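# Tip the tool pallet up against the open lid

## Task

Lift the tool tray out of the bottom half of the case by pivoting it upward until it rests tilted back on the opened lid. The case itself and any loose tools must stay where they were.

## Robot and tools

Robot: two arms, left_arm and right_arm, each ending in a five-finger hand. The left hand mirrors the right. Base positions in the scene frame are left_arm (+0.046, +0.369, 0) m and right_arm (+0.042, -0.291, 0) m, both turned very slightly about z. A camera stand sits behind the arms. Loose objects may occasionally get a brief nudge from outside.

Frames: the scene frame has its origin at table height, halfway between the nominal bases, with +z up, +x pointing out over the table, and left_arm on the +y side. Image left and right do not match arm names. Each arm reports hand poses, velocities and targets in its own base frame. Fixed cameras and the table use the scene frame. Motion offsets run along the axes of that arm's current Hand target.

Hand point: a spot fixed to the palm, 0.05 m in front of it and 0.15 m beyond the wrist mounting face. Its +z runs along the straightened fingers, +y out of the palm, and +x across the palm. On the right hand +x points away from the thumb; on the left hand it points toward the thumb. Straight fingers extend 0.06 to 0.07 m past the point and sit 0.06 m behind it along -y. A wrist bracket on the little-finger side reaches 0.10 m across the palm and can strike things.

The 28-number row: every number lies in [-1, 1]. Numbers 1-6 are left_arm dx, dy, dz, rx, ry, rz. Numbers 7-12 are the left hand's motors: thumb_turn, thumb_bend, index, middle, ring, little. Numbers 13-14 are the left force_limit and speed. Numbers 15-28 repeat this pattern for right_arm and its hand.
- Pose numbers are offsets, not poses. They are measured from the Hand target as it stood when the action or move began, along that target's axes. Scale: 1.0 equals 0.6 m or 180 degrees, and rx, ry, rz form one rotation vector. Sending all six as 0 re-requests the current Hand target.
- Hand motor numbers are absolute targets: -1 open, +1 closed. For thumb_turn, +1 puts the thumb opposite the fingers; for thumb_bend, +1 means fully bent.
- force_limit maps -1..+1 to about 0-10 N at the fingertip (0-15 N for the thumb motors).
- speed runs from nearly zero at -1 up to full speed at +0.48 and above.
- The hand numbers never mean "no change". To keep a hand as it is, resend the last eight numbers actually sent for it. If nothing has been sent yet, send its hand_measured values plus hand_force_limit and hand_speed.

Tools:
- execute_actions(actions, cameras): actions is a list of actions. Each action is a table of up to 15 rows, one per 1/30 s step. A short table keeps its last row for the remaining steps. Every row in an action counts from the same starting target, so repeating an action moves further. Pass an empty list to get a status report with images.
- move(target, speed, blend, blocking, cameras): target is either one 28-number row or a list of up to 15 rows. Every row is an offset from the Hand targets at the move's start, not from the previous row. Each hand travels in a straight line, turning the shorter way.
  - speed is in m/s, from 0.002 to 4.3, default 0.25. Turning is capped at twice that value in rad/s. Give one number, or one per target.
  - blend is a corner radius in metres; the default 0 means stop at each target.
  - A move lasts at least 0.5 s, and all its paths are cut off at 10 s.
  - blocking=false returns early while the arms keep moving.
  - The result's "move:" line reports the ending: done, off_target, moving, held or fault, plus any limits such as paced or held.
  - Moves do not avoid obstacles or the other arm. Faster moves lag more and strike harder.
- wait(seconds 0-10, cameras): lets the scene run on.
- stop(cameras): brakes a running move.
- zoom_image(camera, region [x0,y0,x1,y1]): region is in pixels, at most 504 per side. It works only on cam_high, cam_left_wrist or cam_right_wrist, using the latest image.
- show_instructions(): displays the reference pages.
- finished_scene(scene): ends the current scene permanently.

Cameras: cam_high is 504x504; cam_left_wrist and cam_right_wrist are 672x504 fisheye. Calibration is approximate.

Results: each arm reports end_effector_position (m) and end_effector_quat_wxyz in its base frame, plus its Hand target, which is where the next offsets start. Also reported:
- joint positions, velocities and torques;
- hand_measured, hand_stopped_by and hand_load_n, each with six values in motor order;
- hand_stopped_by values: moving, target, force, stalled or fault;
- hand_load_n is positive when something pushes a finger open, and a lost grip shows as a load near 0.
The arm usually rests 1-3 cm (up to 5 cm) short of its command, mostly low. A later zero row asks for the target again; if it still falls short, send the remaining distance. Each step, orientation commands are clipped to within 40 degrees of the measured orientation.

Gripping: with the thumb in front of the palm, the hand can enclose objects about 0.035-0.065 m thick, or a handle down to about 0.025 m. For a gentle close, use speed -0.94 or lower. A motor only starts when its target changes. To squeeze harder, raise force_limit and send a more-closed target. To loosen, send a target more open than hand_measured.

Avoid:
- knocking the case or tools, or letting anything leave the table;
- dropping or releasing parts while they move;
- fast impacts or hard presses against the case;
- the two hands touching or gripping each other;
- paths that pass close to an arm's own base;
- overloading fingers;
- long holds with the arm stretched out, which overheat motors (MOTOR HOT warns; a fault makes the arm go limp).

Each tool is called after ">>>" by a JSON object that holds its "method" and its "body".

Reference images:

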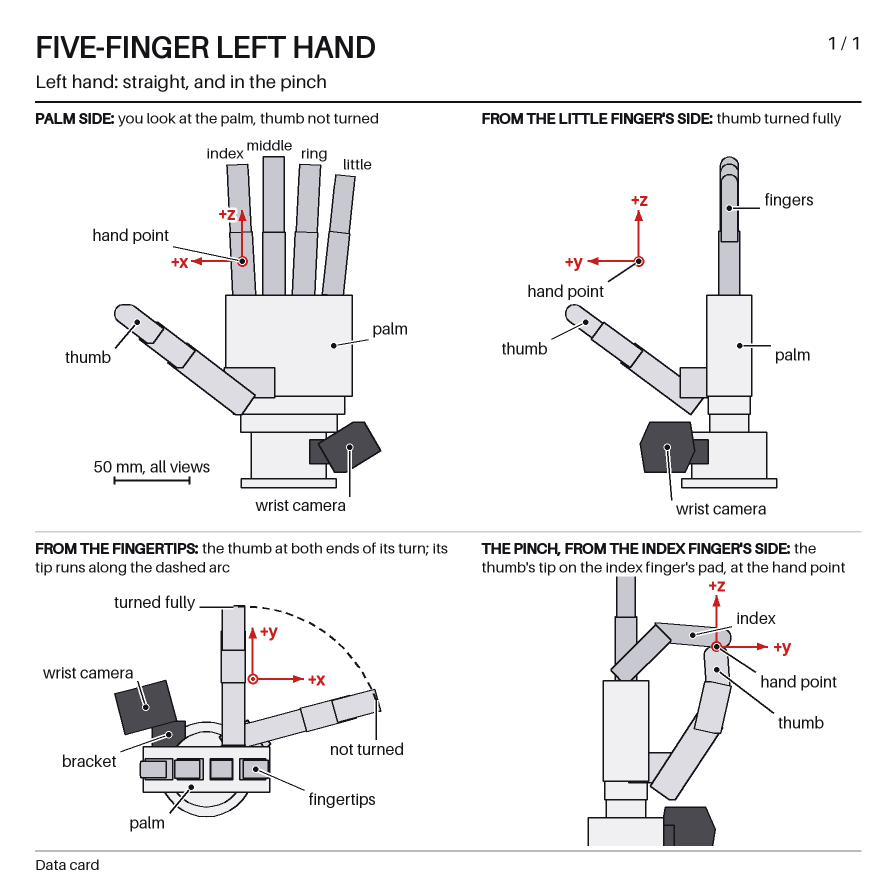

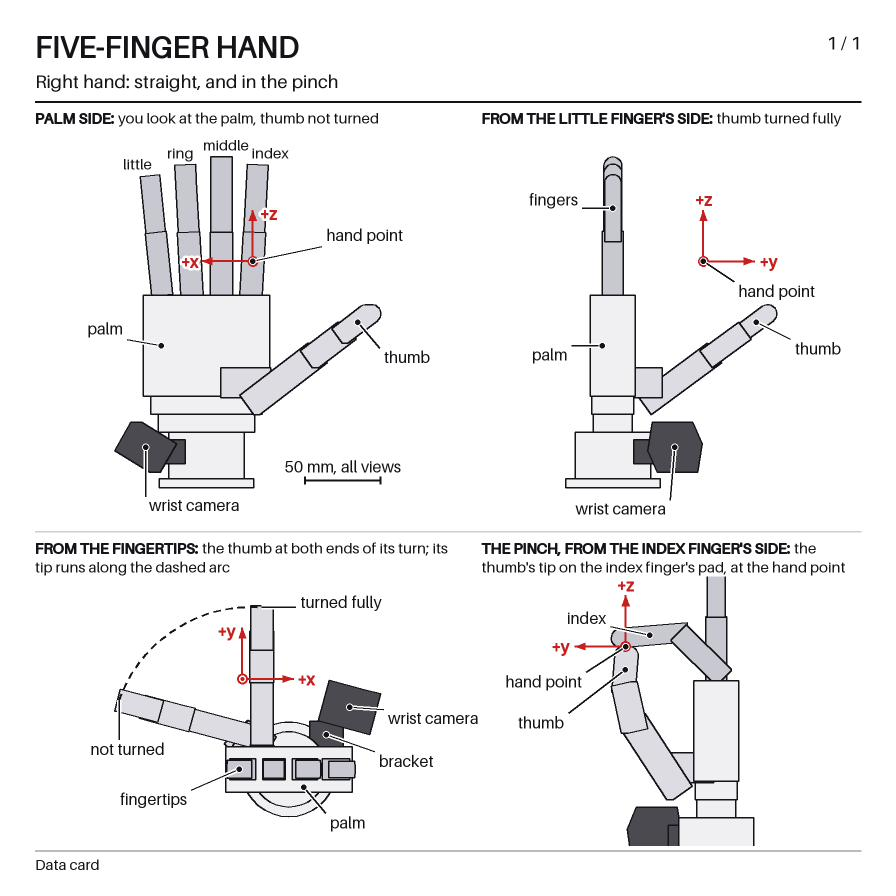

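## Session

>>> {"method": "execute_actions", "body": {"actions": []}}

>>> {"method": "zoom_image", "body": {"camera": "cam_high", "region": [80, 60, 440, 430]}}

Scene clock: 0.00 s.
left_arm: end_effector_position=(-0.0142, -0.2823, +0.2713) hand_measured=(-1.000, -1.000, -1.000, -1.000, -1.000, -1.000) hand_load_n=(+0.0, +0.0, +0.0, +0.0, +0.0, +0.0) hand_stopped_by=(target, target, target, target, target, target) hand_force_limit=0.00 hand_speed=-0.80 end_effector_quat_wxyz=(-0.237, -0.143, +0.716, -0.641) | right_arm: end_effector_position=(+0.3898, -0.1755, +0.1972) hand_measured=(-1.000, -1.000, -1.000, -1.000, -1.000, -1.000) hand_load_n=(+0.0, +0.0, +0.5, +0.0, +0.0, +0.0) hand_stopped_by=(target, target, target, target, target, target) hand_force_limit=0.00 hand_speed=-0.80 end_effector_quat_wxyz=(+0.174, -0.026, +0.939, +0.297)
Joint positions: left_arm=[-0.949 0.248 0.344 -0.188 0.776 -0.486] | right_arm=[-0.821 1.638 1.29 -1.483 -0.66 0.604]
Joint velocities: within noise
Joint torques (N m): no reading
Heat: left arm: hottest shoulder 34 °C; right arm: hottest elbow 32 °C.
Hand target: left_arm -0.0140, -0.2827, +0.2867; -0.232, -0.134, +0.710, -0.652 | right_arm +0.3942, -0.1802, +0.2032; +0.180, -0.030, +0.940, +0.290
camera_calibration:
cam_left_wrist: T_world_to_cam=[[0.202915, -0.117545, 0.972116, -0.285333], [-0.741766, 0.629633, 0.230966, 0.104754], [-0.639225, -0.767949, 0.0405712, -0.119552], [0, 0, 0, 1]] pos_world=[0.0591804, -0.191305, 0.258032]
cam_right_wrist: T_world_to_cam=[[-0.369294, 0.812441, 0.451179, 0.19802], [0.614261, -0.150917, 0.774537, -0.415634], [0.697355, 0.563174, -0.443318, 0.0330104], [0, 0, 0, 1]] pos_world=[0.305416, -0.242196, 0.247216]

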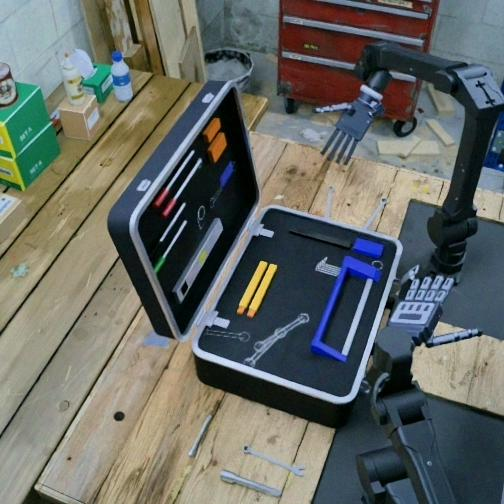

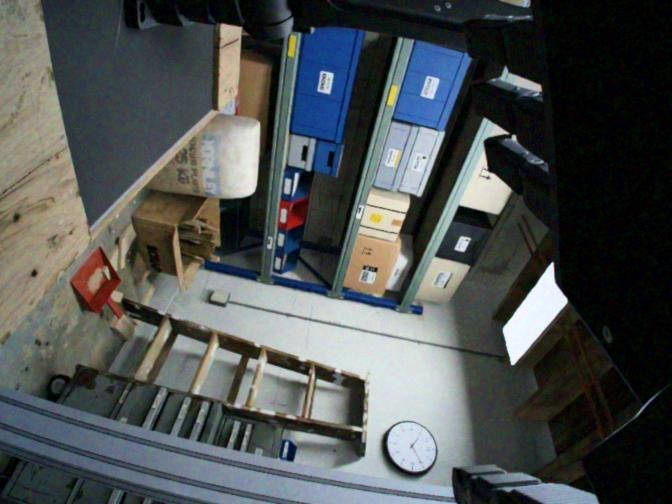

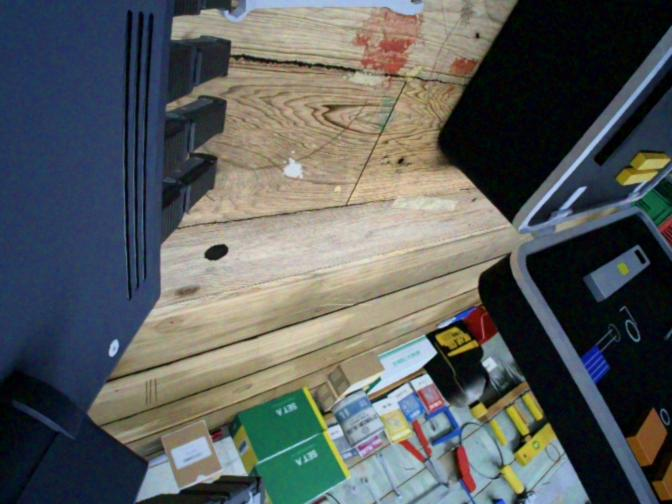

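Scaled by 1.362 from the camera's 504x504 image, which has a finer 720x720 frame.

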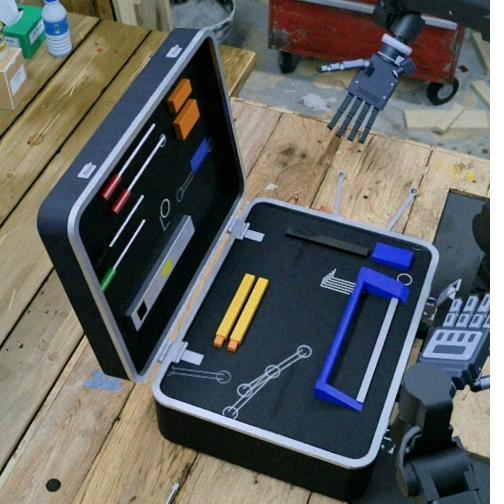

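>>> {"method": "move", "body": {"target": [-0.3265,-0.2842,0.0142,-0.0745,-0.5178,-0.1442,1,-0.2,-0.3,-0.3,-0.3,-0.3,0.2,0,0.1812,0.1711,-0.0013,0.2466,0.0446,-0.5317,1,-1,0.7,0.7,0.7,0.7,0,0], "speed": 0.3, "cameras": ["all"]}}

>>> {"method": "zoom_image", "body": {"camera": "cam_high", "region": [180, 180, 430, 430]}}

Scene clock: 5.10 s.
left_arm: end_effector_position=(+0.2293, -0.3228, +0.3124) hand_measured=(+1.000, -0.200, -0.300, -0.300, -0.300, -0.300) hand_load_n=(+0.0, +0.0, +0.0, +0.0, +0.0, +0.0) hand_stopped_by=(target, target, target, target, target, target) hand_force_limit=0.20 hand_speed=0.00 end_effector_quat_wxyz=(-0.217, +0.668, -0.684, +0.195) | right_arm: end_effector_position=(+0.2735, -0.0916, +0.2195) hand_measured=(+1.000, -1.000, +0.700, +0.700, +0.700, +0.700) hand_load_n=(+0.0, +0.0, +0.0, +0.0, +0.0, +0.0) hand_stopped_by=(target, target, target, target, target, target) hand_force_limit=0.00 hand_speed=0.00 end_effector_quat_wxyz=(-0.268, +0.647, -0.663, +0.263)
Joint positions: left_arm=[-1.048 1.196 1.383 -1.455 -0.517 -0.944] | right_arm=[-0.597 0.75 0.801 -0.944 -0.401 -0.43]
Joint torques (N m): left_arm=[0.21 -6.71 15.45 0.24 -0.59 -0.04] | right_arm=[0.56 -2.73 7.87 2.02 -0.25 -0.04]
Heat: left arm: hottest shoulder 34 °C; right arm: hottest elbow 32 °C.
Hand target: left_arm +0.2364, -0.3326, +0.3345; -0.213, +0.674, -0.674, +0.213 | right_arm +0.2760, -0.0901, +0.2198; -0.271, +0.653, -0.653, +0.271
Off the commanded pose: left_arm 0.026 m, 2 deg | right_arm 0.003 m, 2 deg.
move: off_target (left_arm)
camera_calibration:
cam_left_wrist: T_world_to_cam=[[0.792423, -0.351892, 0.498234, -0.442191], [-0.521591, -0.81439, 0.254385, -0.222597], [0.316241, -0.461455, -0.828885, 0.154879], [0, 0, 0, 1]] pos_world=[0.185319, -0.265414, 0.405317]
cam_right_wrist: T_world_to_cam=[[-0.699851, -0.213484, -0.68164, 0.321945], [-0.471903, 0.854561, 0.216869, 0.162693], [0.536205, 0.473444, -0.69881, 0.168746], [0, 0, 0, 1]] pos_world=[0.211607, -0.150192, 0.302089]

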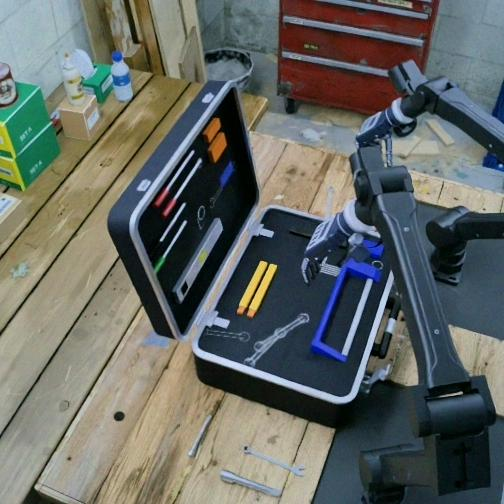

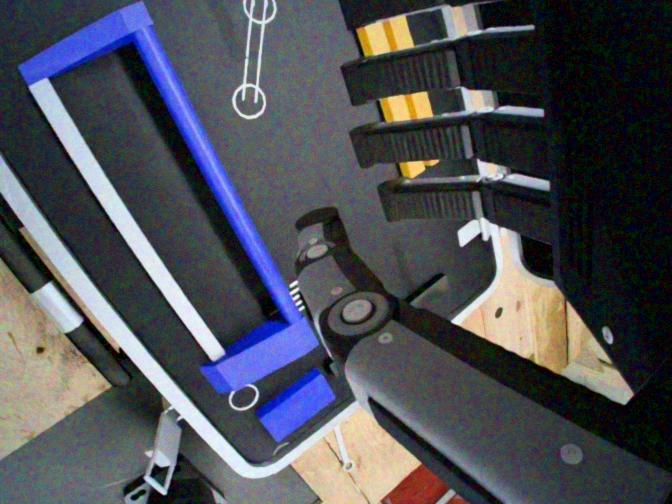

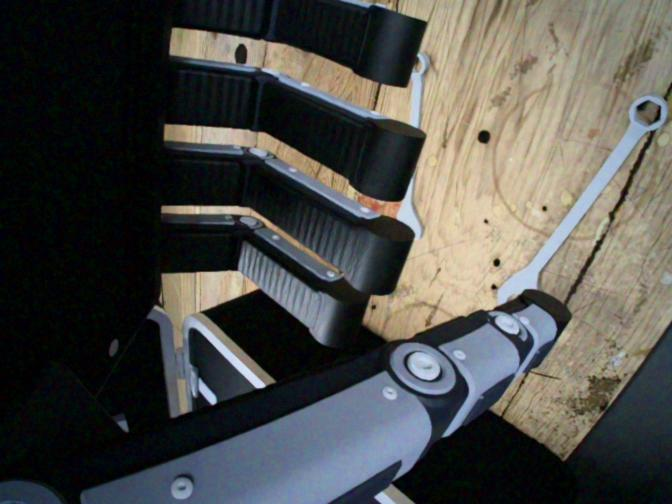

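Scaled by 2.016 from the camera's 504x504 image, which has a finer 720x720 frame.

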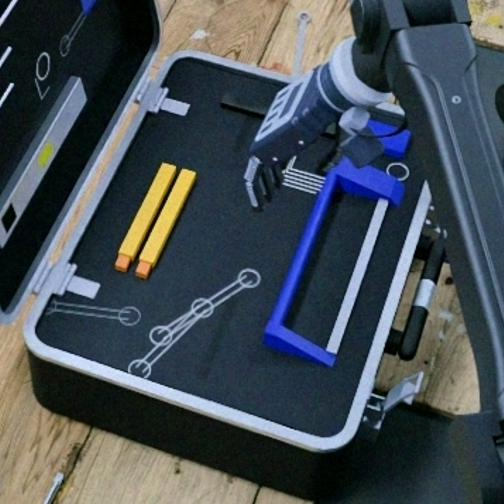

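>>> {"method": "execute_actions", "body": {"actions": []}}

Scene clock: 5.83 s.
left_arm: end_effector_position=(+0.2293, -0.3228, +0.3124) hand_measured=(+1.000, -0.200, -0.300, -0.300, -0.300, -0.300) hand_load_n=(+0.0, +0.0, +0.0, +0.0, +0.0, +0.0) hand_stopped_by=(target, target, target, target, target, target) hand_force_limit=0.20 hand_speed=0.00 end_effector_quat_wxyz=(-0.217, +0.669, -0.684, +0.195) | right_arm: end_effector_position=(+0.2735, -0.0916, +0.2195) hand_measured=(+1.000, -1.000, +0.700, +0.700, +0.700, +0.700) hand_load_n=(+0.0, +0.0, +0.0, +0.0, +0.0, +0.0) hand_stopped_by=(target, target, target, target, target, target) hand_force_limit=0.00 hand_speed=0.00 end_effector_quat_wxyz=(-0.268, +0.647, -0.663, +0.263)
Joint positions: left_arm=[-1.048 1.196 1.383 -1.455 -0.518 -0.945] | right_arm=[-0.597 0.75 0.801 -0.944 -0.401 -0.43]
Joint velocities: within noise
Joint torques (N m): left_arm=[0.38 -6.89 15.57 0.23 -0.57 -0.06] | right_arm=[0.56 -2.73 7.86 2.03 -0.25 -0.04]
Heat: left arm: hottest shoulder 34 °C; right arm: hottest elbow 32 °C.
Hand target: left_arm +0.2365, -0.3326, +0.3345; -0.213, +0.674, -0.674, +0.213 | right_arm +0.2760, -0.0901, +0.2198; -0.271, +0.653, -0.653, +0.271
Off the commanded pose: left_arm 0.025 m, 2 deg | right_arm 0.003 m, 2 deg.
camera_calibration:
cam_left_wrist: T_world_to_cam=[[0.792498, -0.351221, 0.498589, -0.442168], [-0.521117, -0.814684, 0.254417, -0.222776], [0.316836, -0.461448, -0.828662, 0.15468], [0, 0, 0, 1]] pos_world=[0.185317, -0.265414, 0.405316]
cam_right_wrist: T_world_to_cam=[[-0.699766, -0.213936, -0.681586, 0.321844], [-0.472196, 0.85447, 0.21659, 0.162825], [0.536059, 0.473405, -0.698949, 0.168813], [0, 0, 0, 1]] pos_world=[0.211607, -0.150192, 0.302089]

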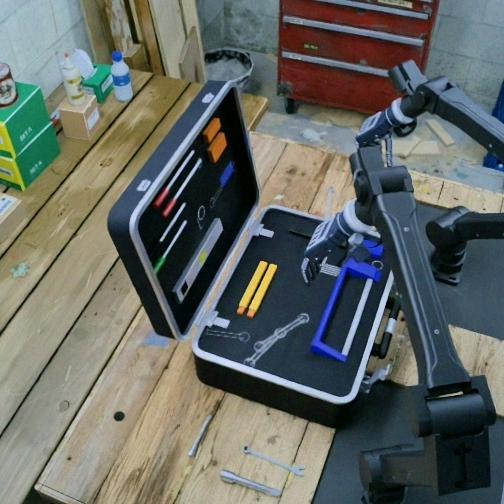

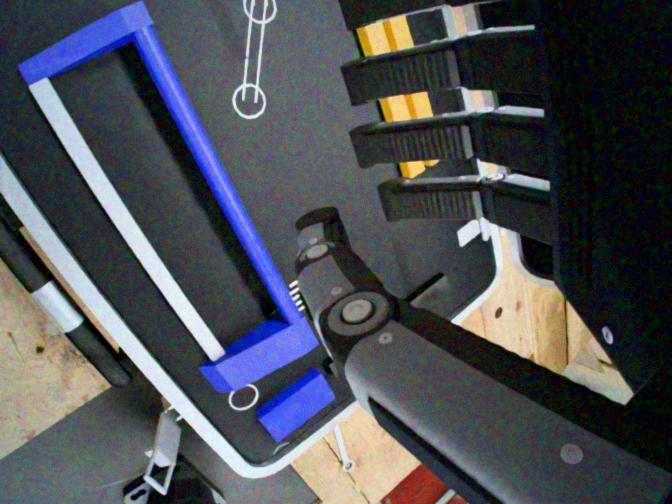

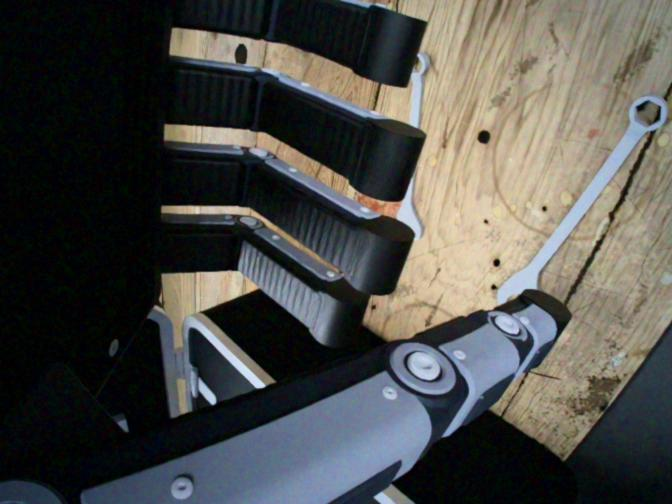

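>>> {"method": "move", "body": {"target": [0.004,0.1116,0.0938,0.0833,0,0,1,-0.2,-0.3,-0.3,-0.3,-0.3,0.2,0,0,0,0,0,0,0,1,-1,0.7,0.7,0.7,0.7,0,0], "cameras": ["cam_left_wrist"]}}

Scene clock: 8.03 s.
left_arm: end_effector_position=(+0.2171, -0.3329, +0.2509) hand_measured=(+1.000, -0.200, -0.300, -0.300, -0.300, -0.300) hand_load_n=(+0.0, +0.0, +0.0, +0.0, +0.0, +0.0) hand_stopped_by=(target, target, target, target, target, target) hand_force_limit=0.20 hand_speed=0.00 end_effector_quat_wxyz=(-0.304, +0.640, -0.644, +0.290) | right_arm: end_effector_position=(+0.2735, -0.0916, +0.2195) hand_measured=(+1.000, -1.000, +0.700, +0.700, +0.700, +0.700) hand_load_n=(+0.0, +0.0, +0.0, +0.0, +0.0, +0.0) hand_stopped_by=(target, target, target, target, target, target) hand_force_limit=0.00 hand_speed=0.00 end_effector_quat_wxyz=(-0.268, +0.647, -0.663, +0.263)
Joint positions: left_arm=[-1.23 1.117 1.096 -1.194 -0.809 -1.07] | right_arm=[-0.597 0.75 0.801 -0.944 -0.401 -0.43]
Joint torques (N m): left_arm=[-0.5 -7.3 9.02 1.47 -0.79 -0.04] | right_arm=[0.5 -2.67 7.87 2.03 -0.26 -0.04]
Heat: left arm: hottest shoulder 34 °C; right arm: hottest elbow 32 °C.
Hand target: left_arm +0.2140, -0.3350, +0.2502; -0.299, +0.641, -0.641, +0.299 | right_arm +0.2760, -0.0901, +0.2198; -0.271, +0.653, -0.653, +0.271
Off the commanded pose: left_arm 0.004 m, 1 deg | right_arm 0.003 m, 2 deg.
move: done
camera_calibration:
cam_left_wrist: T_world_to_cam=[[0.629177, -0.336378, 0.700704, -0.415737], [-0.566656, -0.815563, 0.117295, -0.177764], [0.532013, -0.470858, -0.703744, 0.0217474], [0, 0, 0, 1]] pos_world=[0.149271, -0.274583, 0.327464]
Images, in order (width x height): cam_left_wrist 672x504.

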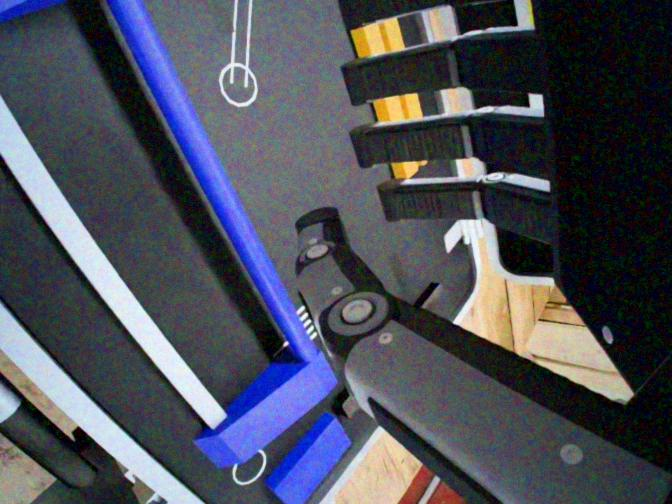

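>>> {"method": "zoom_image", "body": {"camera": "cam_left_wrist", "region": [80, 0, 360, 400]}}

Scaled by 1.260 from the camera's 672x504 image, which has a finer 960x720 frame.

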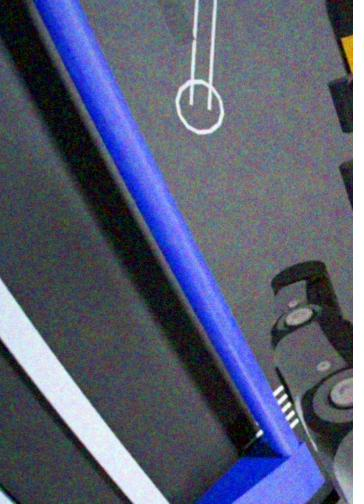

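>>> {"method": "move", "body": {"target": [0.0167,0.1152,0.0967,0,0,0,1,-0.2,-0.3,-0.3,-0.3,-0.3,0.2,0,0,0,0,0,0,0,1,-1,0.7,0.7,0.7,0.7,0,0], "speed": 0.15, "cameras": ["cam_left_wrist"]}}

Scene clock: 11.03 s.
left_arm: end_effector_position=(+0.2167, -0.3415, +0.1663) hand_measured=(+1.000, -0.200, -0.300, -0.300, -0.300, -0.300) hand_load_n=(+0.0, +0.0, +0.5, +0.0, +0.0, +0.0) hand_stopped_by=(target, target, target, target, target, target) hand_force_limit=0.20 hand_speed=0.00 end_effector_quat_wxyz=(-0.300, +0.642, -0.640, +0.297) | right_arm: end_effector_position=(+0.2735, -0.0916, +0.2195) hand_measured=(+1.000, -1.000, +0.700, +0.700, +0.700, +0.700) hand_load_n=(+0.0, +0.0, +0.0, +0.0, +0.0, +0.0) hand_stopped_by=(target, target, target, target, target, target) hand_force_limit=0.00 hand_speed=0.00 end_effector_quat_wxyz=(-0.268, +0.647, -0.663, +0.263)
Joint positions: left_arm=[-1.24 1.163 0.903 -0.948 -0.813 -1.086] | right_arm=[-0.597 0.75 0.801 -0.944 -0.401 -0.43]
Joint torques (N m): left_arm=[-0.38 -6.65 9.13 1.63 -0.77 -0.02] | right_arm=[0.5 -2.78 7.87 2.04 -0.26 -0.05]
Heat: left arm: hottest shoulder 34 °C; right arm: hottest elbow 33 °C.
Hand target: left_arm +0.2141, -0.3450, +0.1600; -0.299, +0.641, -0.641, +0.299 | right_arm +0.2760, -0.0901, +0.2198; -0.271, +0.653, -0.653, +0.271
Off the commanded pose: left_arm 0.008 m, 0 deg | right_arm 0.003 m, 2 deg.
move: done
camera_calibration:
cam_left_wrist: T_world_to_cam=[[0.625625, -0.322935, 0.710146, -0.355312], [-0.565939, -0.814414, 0.128231, -0.17662], [0.536942, -0.482124, -0.692279, -0.048458], [0, 0, 0, 1]] pos_world=[0.148355, -0.281947, 0.241425]
Images, in order (width x height): cam_left_wrist 672x504.

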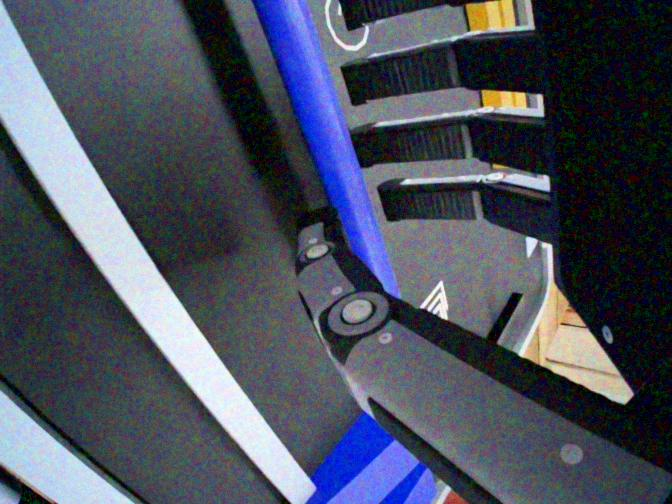

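>>> {"method": "move", "body": {"target": [[0,-0.0008,-0.0042,-0.0556,0.011,0,1,-0.2,-0.3,-0.3,-0.3,-0.3,0.2,0,0,0,0,0,0,0,1,-1,0.7,0.7,0.7,0.7,0,0],[0,-0.0194,0.0205,-0.0556,0.011,0,1,-0.2,-0.3,-0.3,-0.3,-0.3,0.2,0,0,0,0,0,0,0,1,-1,0.7,0.7,0.7,0.7,0,0]], "speed": 0.1, "blend": 0.005, "cameras": ["cam_left_wrist"]}}

Scene clock: 13.10 s.
left_arm: end_effector_position=(+0.2175, -0.3403, +0.1679) hand_measured=(+1.000, -0.200, -0.300, -0.300, -0.300, -0.300) hand_load_n=(+0.5, +0.0, +0.0, -10.5, +0.0, +0.0) hand_stopped_by=(target, target, target, target, target, target) hand_force_limit=0.20 hand_speed=0.00 end_effector_quat_wxyz=(-0.226, +0.654, -0.673, +0.261) | right_arm: end_effector_position=(+0.2735, -0.0916, +0.2195) hand_measured=(+1.000, -1.000, +0.700, +0.700, +0.700, +0.700) hand_load_n=(+0.0, +0.0, +0.5, +0.0, +0.0, +0.0) hand_stopped_by=(target, target, target, target, target, target) hand_force_limit=0.00 hand_speed=0.00 end_effector_quat_wxyz=(-0.268, +0.647, -0.663, +0.263)
Joint positions: left_arm=[-1.134 1.147 0.931 -0.953 -0.597 -0.981] | right_arm=[-0.597 0.75 0.801 -0.944 -0.401 -0.43]
Joint torques (N m): left_arm=[1.79 -4.13 11.62 1.72 -0.45 0.11] | right_arm=[0.56 -2.73 7.88 2.03 -0.26 -0.04]
Heat: left arm: hottest shoulder 34 °C; right arm: hottest elbow 33 °C.
Hand target: left_arm +0.2309, -0.3450, +0.1610; -0.231, +0.659, -0.669, +0.253 | right_arm +0.2760, -0.0901, +0.2198; -0.271, +0.653, -0.653, +0.271
Off the commanded pose: left_arm 0.016 m, 1 deg | right_arm 0.003 m, 2 deg.
move: off_target (left_arm)
camera_calibration:
cam_left_wrist: T_world_to_cam=[[0.720621, -0.331915, 0.608719, -0.363196], [-0.573169, -0.779184, 0.253672, -0.18297], [0.390107, -0.5317, -0.751739, -0.0222017], [0, 0, 0, 1]] pos_world=[0.165515, -0.274922, 0.250809]
Images, in order (width x height): cam_left_wrist 672x504.

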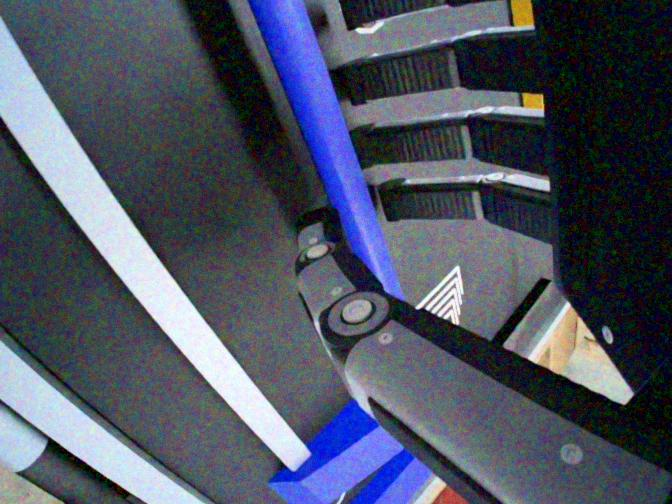

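>>> {"method": "move", "body": {"target": [0,-0.0064,-0.0077,0,-0.009,0,1,-0.2,-0.3,-0.3,-0.3,-0.3,0.2,0,0,0,0,0,0,0,1,-1,0.7,0.7,0.7,0.7,0,0], "speed": 0.1, "cameras": ["cam_left_wrist"]}}

Scene clock: 20.60 s.
left_arm: end_effector_position=(+0.2210, -0.3418, +0.1680) hand_measured=(+1.000, -0.200, -0.300, -0.300, -0.300, -0.300) hand_load_n=(+0.0, +0.0, +0.0, -6.0, +0.0, +0.0) hand_stopped_by=(target, target, target, target, target, target) hand_force_limit=0.20 hand_speed=0.00 end_effector_quat_wxyz=(-0.234, +0.655, -0.672, +0.255) | right_arm: end_effector_position=(+0.2735, -0.0916, +0.2195) hand_measured=(+1.000, -1.000, +0.700, +0.700, +0.700, +0.700) hand_load_n=(+0.0, +0.0, +0.0, +0.0, +0.0, +0.0) hand_stopped_by=(target, target, target, target, target, target) hand_force_limit=0.00 hand_speed=0.00 end_effector_quat_wxyz=(-0.268, +0.647, -0.663, +0.263)
Joint positions: left_arm=[-1.134 1.168 0.95 -0.97 -0.61 -0.988] | right_arm=[-0.597 0.75 0.801 -0.944 -0.401 -0.43]
Joint torques (N m): left_arm=[1.61 -4.89 12.81 0.12 -0.72 -0.01] | right_arm=[0.5 -2.67 7.87 2.04 -0.25 -0.04]
Heat: left arm: hottest elbow 35 °C; right arm: hottest elbow 33 °C.
Hand target: left_arm +0.2309, -0.3449, +0.1670; -0.240, +0.663, -0.666, +0.244 | right_arm +0.2760, -0.0901, +0.2198; -0.271, +0.653, -0.653, +0.271
Off the commanded pose: left_arm 0.010 m, 2 deg | right_arm 0.003 m, 2 deg.
move: done
camera_calibration:
cam_left_wrist: T_world_to_cam=[[0.722779, -0.33518, 0.604355, -0.367164], [-0.565547, -0.789472, 0.238518, -0.184817], [0.397175, -0.514187, -0.760174, -0.0184662], [0, 0, 0, 1]] pos_world=[0.16819, -0.278469, 0.251942]
Images, in order (width x height): cam_left_wrist 672x504.

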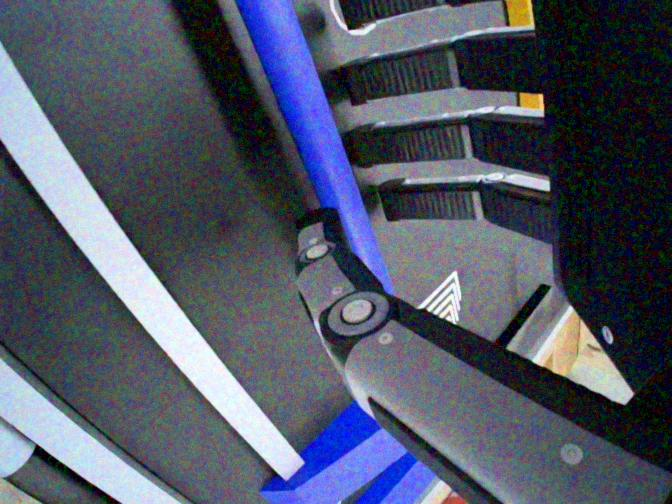

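>>> {"method": "move", "body": {"target": [0,0,0,0,0,0,1,-0.2,0.2,0.2,0.2,0.2,0.1,-0.88,0,0,0,0,0,0,1,-1,0.7,0.7,0.7,0.7,0,0], "speed": 0.1, "cameras": ["cam_left_wrist"]}}

Scene clock: 22.43 s.
left_arm: end_effector_position=(+0.2272, -0.3399, +0.1601) hand_measured=(+1.000, -0.200, +0.076, +0.088, +0.098, +0.166) hand_load_n=(+0.0, +2.0, +2.0, +3.5, +5.5, +9.0) hand_stopped_by=(target, target, force, force, force, force) hand_force_limit=0.10 hand_speed=-0.88 end_effector_quat_wxyz=(-0.242, +0.661, -0.667, +0.243) | right_arm: end_effector_position=(+0.2735, -0.0916, +0.2195) hand_measured=(+1.000, -1.000, +0.700, +0.700, +0.700, +0.700) hand_load_n=(+0.0, +0.0, +0.0, +0.0, +0.0, +0.0) hand_stopped_by=(target, target, target, target, target, target) hand_force_limit=0.00 hand_speed=0.00 end_effector_quat_wxyz=(-0.268, +0.647, -0.663, +0.263)
Joint positions: left_arm=[-1.122 1.194 0.954 -0.975 -0.618 -0.998] | right_arm=[-0.597 0.75 0.801 -0.944 -0.401 -0.43]
Joint torques (N m): left_arm=[0.56 -7.18 12.3 0.4 -0.44 0.08] | right_arm=[0.56 -2.73 7.87 2.04 -0.26 -0.05]
Heat: left arm: hottest elbow 35 °C; right arm: hottest elbow 33 °C.
Hand target: left_arm +0.2309, -0.3448, +0.1670; -0.241, +0.663, -0.666, +0.244 | right_arm +0.2760, -0.0901, +0.2198; -0.271, +0.653, -0.653, +0.271
Off the commanded pose: left_arm 0.009 m, 0 deg | right_arm 0.003 m, 2 deg.
move: done
camera_calibration:
cam_left_wrist: T_world_to_cam=[[0.733456, -0.331593, 0.593371, -0.36564], [-0.546263, -0.807043, 0.224228, -0.185909], [0.404524, -0.488598, -0.773067, -0.0168929], [0, 0, 0, 1]] pos_world=[0.173459, -0.279534, 0.245587]
Images, in order (width x height): cam_left_wrist 672x504.

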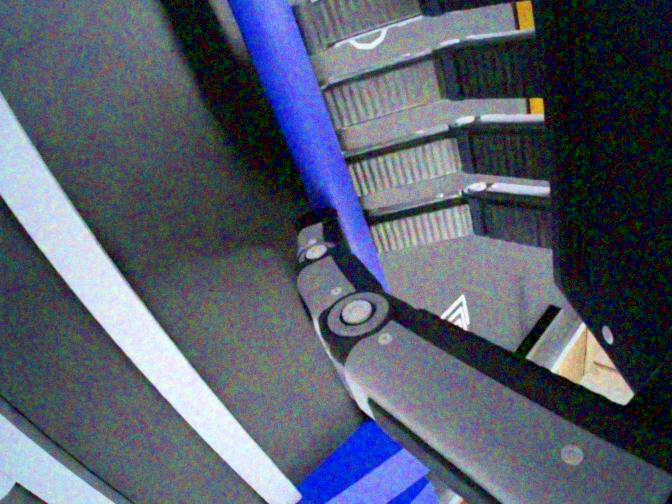

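>>> {"method": "move", "body": {"target": [[0,0,0,0,0,0,1,-0.1,0.35,0.35,0.35,0.4,0.4,-0.9,0,0,0,0,0,0,1,-1,0.7,0.7,0.7,0.7,0,0],[0.002,-0.0897,-0.0672,-0.0833,0.01,0,1,-0.1,0.35,0.35,0.35,0.4,0.4,-0.9,0,0,0,0,0,0,1,-1,0.7,0.7,0.7,0.7,0,0]], "speed": 0.06, "cameras": ["cam_left_wrist"]}}

Scene clock: 26.43 s.
left_arm: end_effector_position=(+0.2311, -0.3383, +0.1658) hand_measured=(+1.000, -0.190, +0.092, +0.094, +0.106, +0.166) hand_load_n=(+0.5, +16.0, +5.0, +14.0, +17.0, +2.5) hand_stopped_by=(target, force, force, force, force, force) hand_force_limit=0.40 hand_speed=-0.90 end_effector_quat_wxyz=(-0.143, +0.695, -0.694, +0.126) | right_arm: end_effector_position=(+0.2735, -0.0916, +0.2195) hand_measured=(+1.000, -1.000, +0.700, +0.700, +0.700, +0.700) hand_load_n=(+0.0, +0.0, +0.0, +0.0, +0.0, +0.0) hand_stopped_by=(target, target, target, target, target, target) hand_force_limit=0.00 hand_speed=0.00 end_effector_quat_wxyz=(-0.268, +0.647, -0.663, +0.263)
Joint positions: left_arm=[-0.968 1.308 1.117 -1.177 -0.327 -0.936] | right_arm=[-0.597 0.75 0.801 -0.944 -0.401 -0.43]
Joint torques (N m): left_arm=[1.26 -12.98 19.79 -2.5 -0.59 0.52] | right_arm=[0.5 -2.73 7.87 2.04 -0.25 -0.04]
Heat: left arm: hottest elbow 36 °C; right arm: hottest elbow 34 °C.
Hand target: left_arm +0.2462, -0.3459, +0.2323; -0.142, +0.684, -0.696, +0.165 | right_arm +0.2760, -0.0901, +0.2198; -0.271, +0.653, -0.653, +0.271
Off the commanded pose: left_arm 0.069 m, 5 deg | right_arm 0.003 m, 2 deg.
move: off_target (left_arm)
camera_calibration:
cam_left_wrist: T_world_to_cam=[[0.887188, -0.326633, 0.325895, -0.360851], [-0.436584, -0.822803, 0.363853, -0.2377], [0.149301, -0.465087, -0.872584, 0.0702068], [0, 0, 0, 1]] pos_world=[0.205885, -0.280794, 0.265349]
Images, in order (width x height): cam_left_wrist 672x504.

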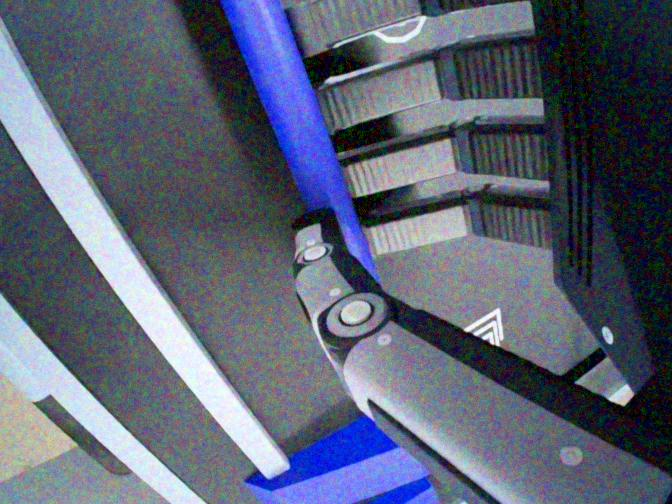

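>>> {"method": "move", "body": {"target": [[0.0017,-0.0356,-0.0573,0,0.012,0,1,-0.1,0.35,0.35,0.35,0.4,0.4,-0.9,0,0,0,0,0,0,1,-1,0.7,0.7,0.7,0.7,0,0],[0.0032,-0.0917,-0.1139,-0.0167,0.018,0,1,-0.1,0.35,0.35,0.35,0.4,0.4,-0.9,0,0,0,0,0,0,1,-1,0.7,0.7,0.7,0.7,0,0]], "speed": 0.06, "blend": 0.02, "cameras": ["cam_left_wrist","cam_high"]}}

Scene clock: 29.30 s.
left_arm: end_effector_position=(+0.2449, -0.3385, +0.2291) hand_measured=(+1.000, -0.186, +0.092, +0.094, +0.104, +0.166) hand_load_n=(+1.0, +0.0, +13.5, +19.0, +20.5, +1.5) hand_stopped_by=(target, force, force, force, force, force) hand_force_limit=0.40 hand_speed=-0.90 end_effector_quat_wxyz=(-0.103, +0.695, -0.706, +0.093) | right_arm: end_effector_position=(+0.2735, -0.0916, +0.2195) hand_measured=(+1.000, -1.000, +0.700, +0.700, +0.700, +0.700) hand_load_n=(+0.0, +0.0, +0.0, +0.0, +0.0, +0.0) hand_stopped_by=(target, target, target, target, target, target) hand_force_limit=0.00 hand_speed=0.00 end_effector_quat_wxyz=(-0.268, +0.647, -0.663, +0.263)
Joint positions: left_arm=[-0.893 1.35 1.326 -1.38 -0.224 -0.859] | right_arm=[-0.597 0.75 0.801 -0.944 -0.401 -0.43]
Joint torques (N m): left_arm=[1.61 -14.56 23.06 -1.62 -0.66 0.52] | right_arm=[0.5 -2.73 7.88 2.03 -0.25 -0.05]
Heat: left arm: hottest elbow 37 °C; right arm: hottest elbow 34 °C.
Hand target: left_arm +0.2671, -0.3459, +0.3175; -0.104, +0.683, -0.704, +0.166 | right_arm +0.2760, -0.0901, +0.2198; -0.271, +0.653, -0.653, +0.271
Off the commanded pose: left_arm 0.091 m, 9 deg | right_arm 0.003 m, 2 deg.
move: off_target (left_arm)
camera_calibration:
cam_left_wrist: T_world_to_cam=[[0.910965, -0.339935, 0.233637, -0.38294], [-0.409508, -0.813238, 0.413458, -0.269599], [0.049454, -0.472322, -0.880038, 0.147024], [0, 0, 0, 1]] pos_world=[0.231171, -0.27998, 0.330324]
Images, in order (width x height): cam_high 504x504, cam_left_wrist 672x504.

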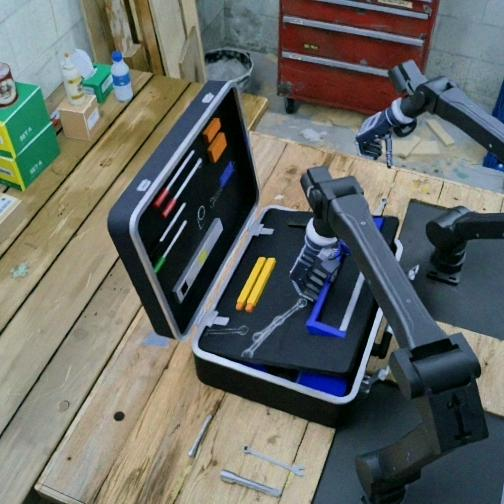

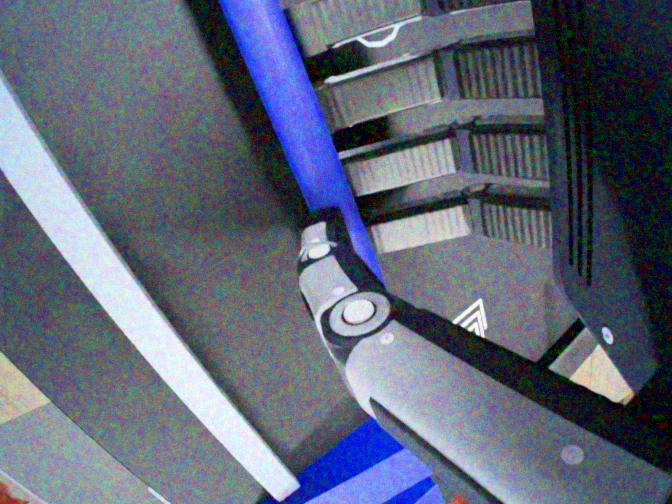

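>>> {"method": "move", "body": {"target": [[0.0038,-0.0636,-0.0506,-0.022,0.005,0,1,-0.1,0.35,0.35,0.35,0.4,0.4,-0.9,0,0,0,0,0,0,1,-1,0.7,0.7,0.7,0.7,0,0],[0.0068,-0.1573,-0.0953,-0.0667,0.005,0,1,-0.1,0.35,0.35,0.35,0.4,0.4,-0.9,0,0,0,0,0,0,1,-1,0.7,0.7,0.7,0.7,0,0]], "speed": 0.06, "blend": 0.02, "cameras": ["all"]}}

Scene clock: 32.83 s.
left_arm: end_effector_position=(+0.3094, -0.3392, +0.3199) hand_measured=(+1.000, -0.186, +0.092, +0.094, +0.106, +0.166) hand_load_n=(+3.0, +3.0, +18.5, +19.0, +0.0, +0.0) hand_stopped_by=(target, force, force, force, force, force) hand_force_limit=0.40 hand_speed=-0.90 end_effector_quat_wxyz=(-0.020, +0.687, -0.725, +0.041) | right_arm: end_effector_position=(+0.2735, -0.0916, +0.2195) hand_measured=(+1.000, -1.000, +0.700, +0.700, +0.700, +0.700) hand_load_n=(+0.0, +0.0, +0.0, +0.0, +0.5, +0.0) hand_stopped_by=(target, target, target, target, target, target) hand_force_limit=0.00 hand_speed=0.00 end_effector_quat_wxyz=(-0.268, +0.647, -0.663, +0.263)
Joint positions: left_arm=[-0.71 1.568 1.784 -1.702 -0.031 -0.654] | right_arm=[-0.597 0.75 0.801 -0.944 -0.401 -0.43]
Joint torques (N m): left_arm=[1.73 -16.44 23.42 0.09 0.31 0.18] | right_arm=[0.56 -2.73 7.88 2.03 -0.26 -0.04]
Heat: left arm: hottest elbow 39 °C; right arm: hottest elbow 34 °C.
Hand target: left_arm +0.3332, -0.3458, +0.4062; -0.026, +0.689, -0.718, +0.097 | right_arm +0.2760, -0.0901, +0.2198; -0.271, +0.653, -0.653, +0.271
Off the commanded pose: left_arm 0.090 m, 7 deg | right_arm 0.003 m, 2 deg.
joint sent to its limit (left arm) — joint 4 (wrist pitch), lower limit. The joint targets are off in position and orientation.
move: off_target (left_arm)
camera_calibration:
cam_left_wrist: T_world_to_cam=[[0.924781, -0.374045, 0.0697895, -0.426576], [-0.354148, -0.779063, 0.517339, -0.320011], [-0.139138, -0.503142, -0.85293, 0.262654], [0, 0, 0, 1]] pos_world=[0.317703, -0.276715, 0.41935]
cam_right_wrist: T_world_to_cam=[[-0.699766, -0.213936, -0.681586, 0.321844], [-0.472196, 0.85447, 0.21659, 0.162825], [0.536059, 0.473405, -0.698949, 0.168813], [0, 0, 0, 1]] pos_world=[0.211607, -0.150192, 0.302089]

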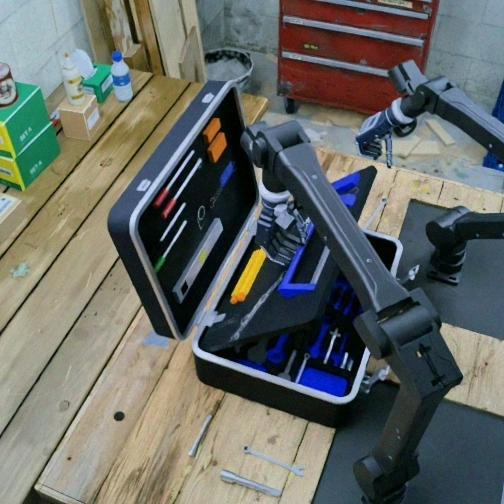

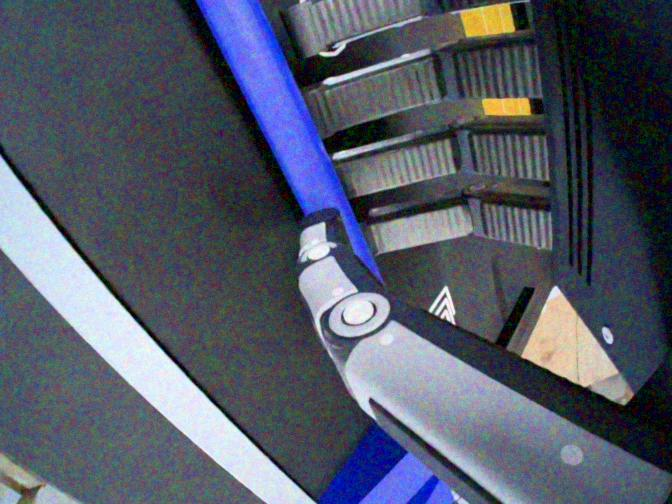

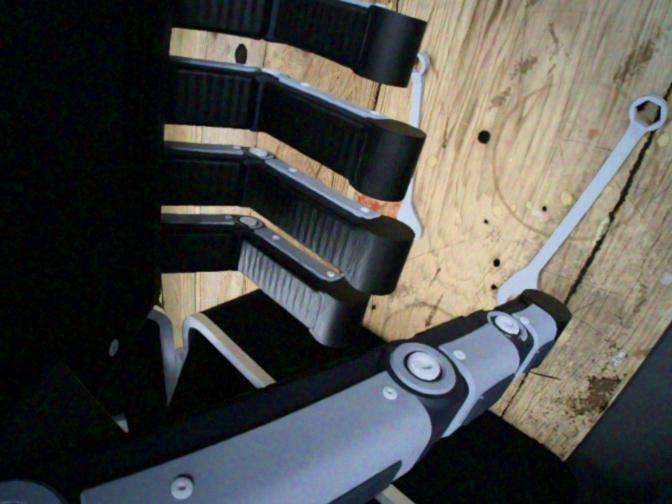

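>>> {"method": "move", "body": {"target": [0,0,0,0,0,0,1,-0.1,0.35,0.35,0.35,0.4,0.4,-0.9,-0.5315,0.0421,-0.0305,0,0,0,1,-1,0.7,0.7,0.7,0.7,0,0], "speed": 0.3, "cameras": ["cam_right_wrist","cam_high"]}}

Scene clock: 35.33 s.
left_arm: end_effector_position=(+0.3097, -0.3392, +0.3202) hand_measured=(+1.000, -0.186, +0.092, +0.094, +0.106, +0.166) hand_load_n=(+3.0, +2.5, +19.0, +19.0, +0.0, +0.0) hand_stopped_by=(target, force, force, force, force, force) hand_force_limit=0.40 hand_speed=-0.90 end_effector_quat_wxyz=(-0.020, +0.687, -0.726, +0.041) | right_arm: end_effector_position=(+0.2379, +0.2141, +0.1889) hand_measured=(+1.000, -1.000, +0.700, +0.700, +0.700, +0.700) hand_load_n=(+0.0, +0.0, +0.0, +0.0, +0.0, +0.0) hand_stopped_by=(target, target, target, target, target, target) hand_force_limit=0.00 hand_speed=0.00 end_effector_quat_wxyz=(-0.251, +0.660, -0.653, +0.274)
Joint positions: left_arm=[-0.71 1.568 1.785 -1.702 -0.031 -0.653] | right_arm=[0.912 0.851 0.79 -1.004 0.595 0.742]
Joint torques (N m): left_arm=[1.9 -16.44 23.35 0.03 0.3 0.13] | right_arm=[0.67 -2.14 12.19 0.69 0.5 0.11]
Heat: left arm: hottest elbow 40 °C; right arm: hottest elbow 35 °C.
Hand target: left_arm +0.3332, -0.3458, +0.4061; -0.026, +0.689, -0.718, +0.097 | right_arm +0.2453, +0.2287, +0.2149; -0.271, +0.653, -0.653, +0.271
Off the commanded pose: left_arm 0.089 m, 6 deg | right_arm 0.031 m, 2 deg.
joint sent to its limit (left arm) — joint 4 (wrist pitch), lower limit. The joint targets are off in position and orientation.
move: off_target (left_arm, right_arm)
camera_calibration:
cam_right_wrist: T_world_to_cam=[[-0.703579, -0.257726, -0.662234, 0.34809], [-0.483257, 0.856776, 0.179991, -0.0994822], [0.520998, 0.446667, -0.727358, 0.0364634], [0, 0, 0, 1]] pos_world=[0.177836, 0.158659, 0.274945]
Images, in order (width x height): cam_high 504x504, cam_right_wrist 672x504.

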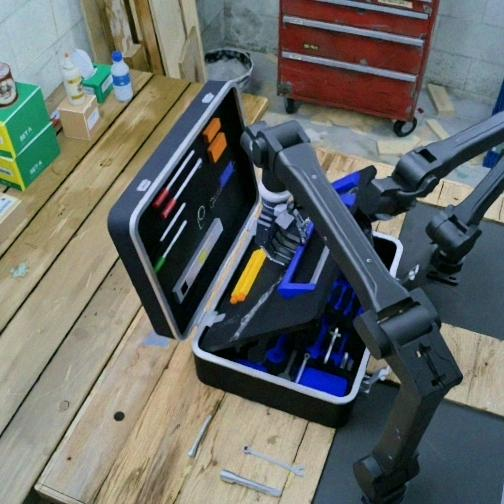

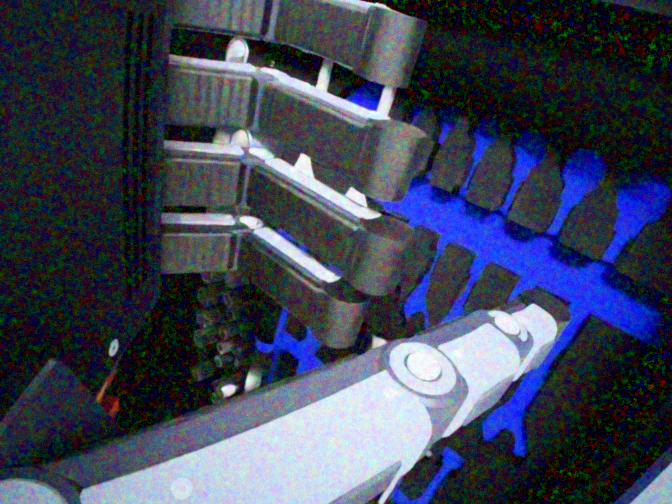

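>>> {"method": "move", "body": {"target": [[0,0,0,0,0,0,1,-0.1,0.35,0.35,0.35,0.4,0.4,-0.9,0.0117,-0.1262,-0.0979,0,0,0,1,-1,0.7,0.7,0.7,0.7,0,0],[0,0,0,0,0,0,1,-0.1,0.35,0.35,0.35,0.4,0.4,-0.9,0.0117,-0.2086,-0.0874,-0.0278,0,0,1,-1,0.7,0.7,0.7,0.7,0,0]], "speed": [0.1,0.06], "blend": 0.01, "cameras": ["all"]}}

Scene clock: 38.13 s.
left_arm: end_effector_position=(+0.3500, -0.3386, +0.3506) hand_measured=(+1.000, -0.184, +0.090, +0.094, +0.106, +0.166) hand_load_n=(+2.0, -9.0, +21.0, +19.0, +0.0, +0.0) hand_stopped_by=(target, force, force, force, force, force) hand_force_limit=0.40 hand_speed=-0.90 end_effector_quat_wxyz=(-0.039, +0.701, -0.705, +0.098) | right_arm: end_effector_position=(+0.2579, +0.2135, +0.2869) hand_measured=(+1.000, -1.000, +0.700, +0.700, +0.700, +0.700) hand_load_n=(+0.0, +0.0, +0.0, +0.0, +0.0, +0.0) hand_stopped_by=(target, target, target, target, target, target) hand_force_limit=0.00 hand_speed=0.00 end_effector_quat_wxyz=(-0.192, +0.676, -0.676, +0.220)
Joint positions: left_arm=[-0.664 1.58 1.881 -1.668 -0.054 -0.653] | right_arm=[0.765 0.985 1.16 -1.32 0.425 0.671]
Joint torques (N m): left_arm=[-1.03 -16.21 17.13 -1.22 1.13 0.2] | right_arm=[-3.55 -3.08 15.95 2.37 1.24 -0.64]
Heat: left arm: hottest elbow 41 °C; right arm: hottest elbow 36 °C.
Hand target: left_arm +0.3331, -0.3457, +0.4062; -0.026, +0.689, -0.718, +0.097 | right_arm +0.2966, +0.2219, +0.3405; -0.242, +0.664, -0.664, +0.242
Off the commanded pose: left_arm 0.058 m, 3 deg | right_arm 0.067 m, 7 deg.
joint sent to its limit (left arm) — joint 4 (wrist pitch), lower limit. The joint targets are off in position and orientation.
move: off_target (left_arm, right_arm)
camera_calibration:
cam_left_wrist: T_world_to_cam=[[0.927954, -0.32142, 0.188654, -0.491095], [-0.371944, -0.766565, 0.523484, -0.312824], [-0.0236428, -0.555938, -0.830887, 0.22879], [0, 0, 0, 1]] pos_world=[0.34477, -0.270455, 0.446504]
cam_right_wrist: T_world_to_cam=[[-0.808597, -0.246968, -0.53402, 0.414921], [-0.433307, 0.863963, 0.256543, -0.143371], [0.398016, 0.438834, -0.805611, 0.153505], [0, 0, 0, 1]] pos_world=[0.212283, 0.158976, 0.382022]

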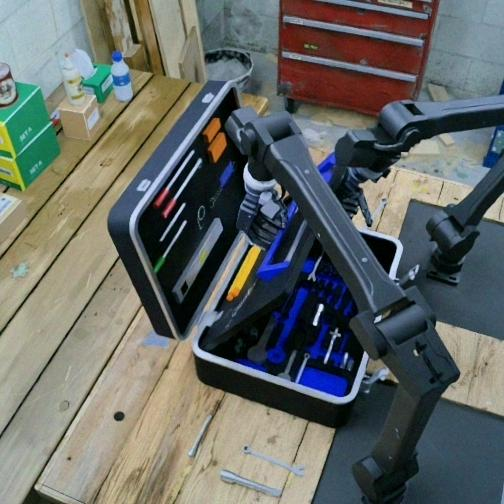

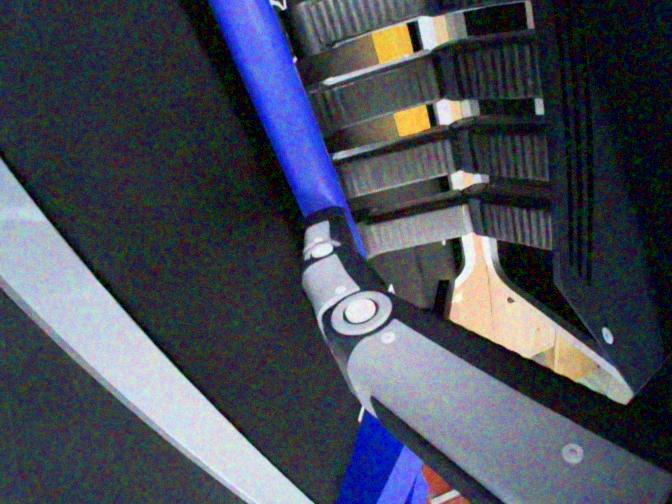

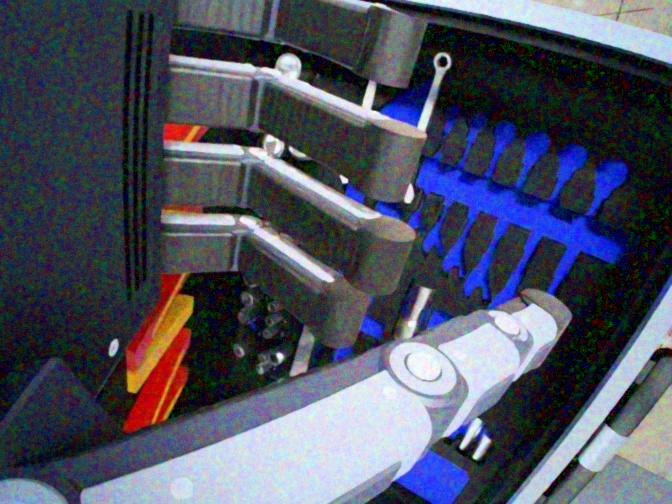

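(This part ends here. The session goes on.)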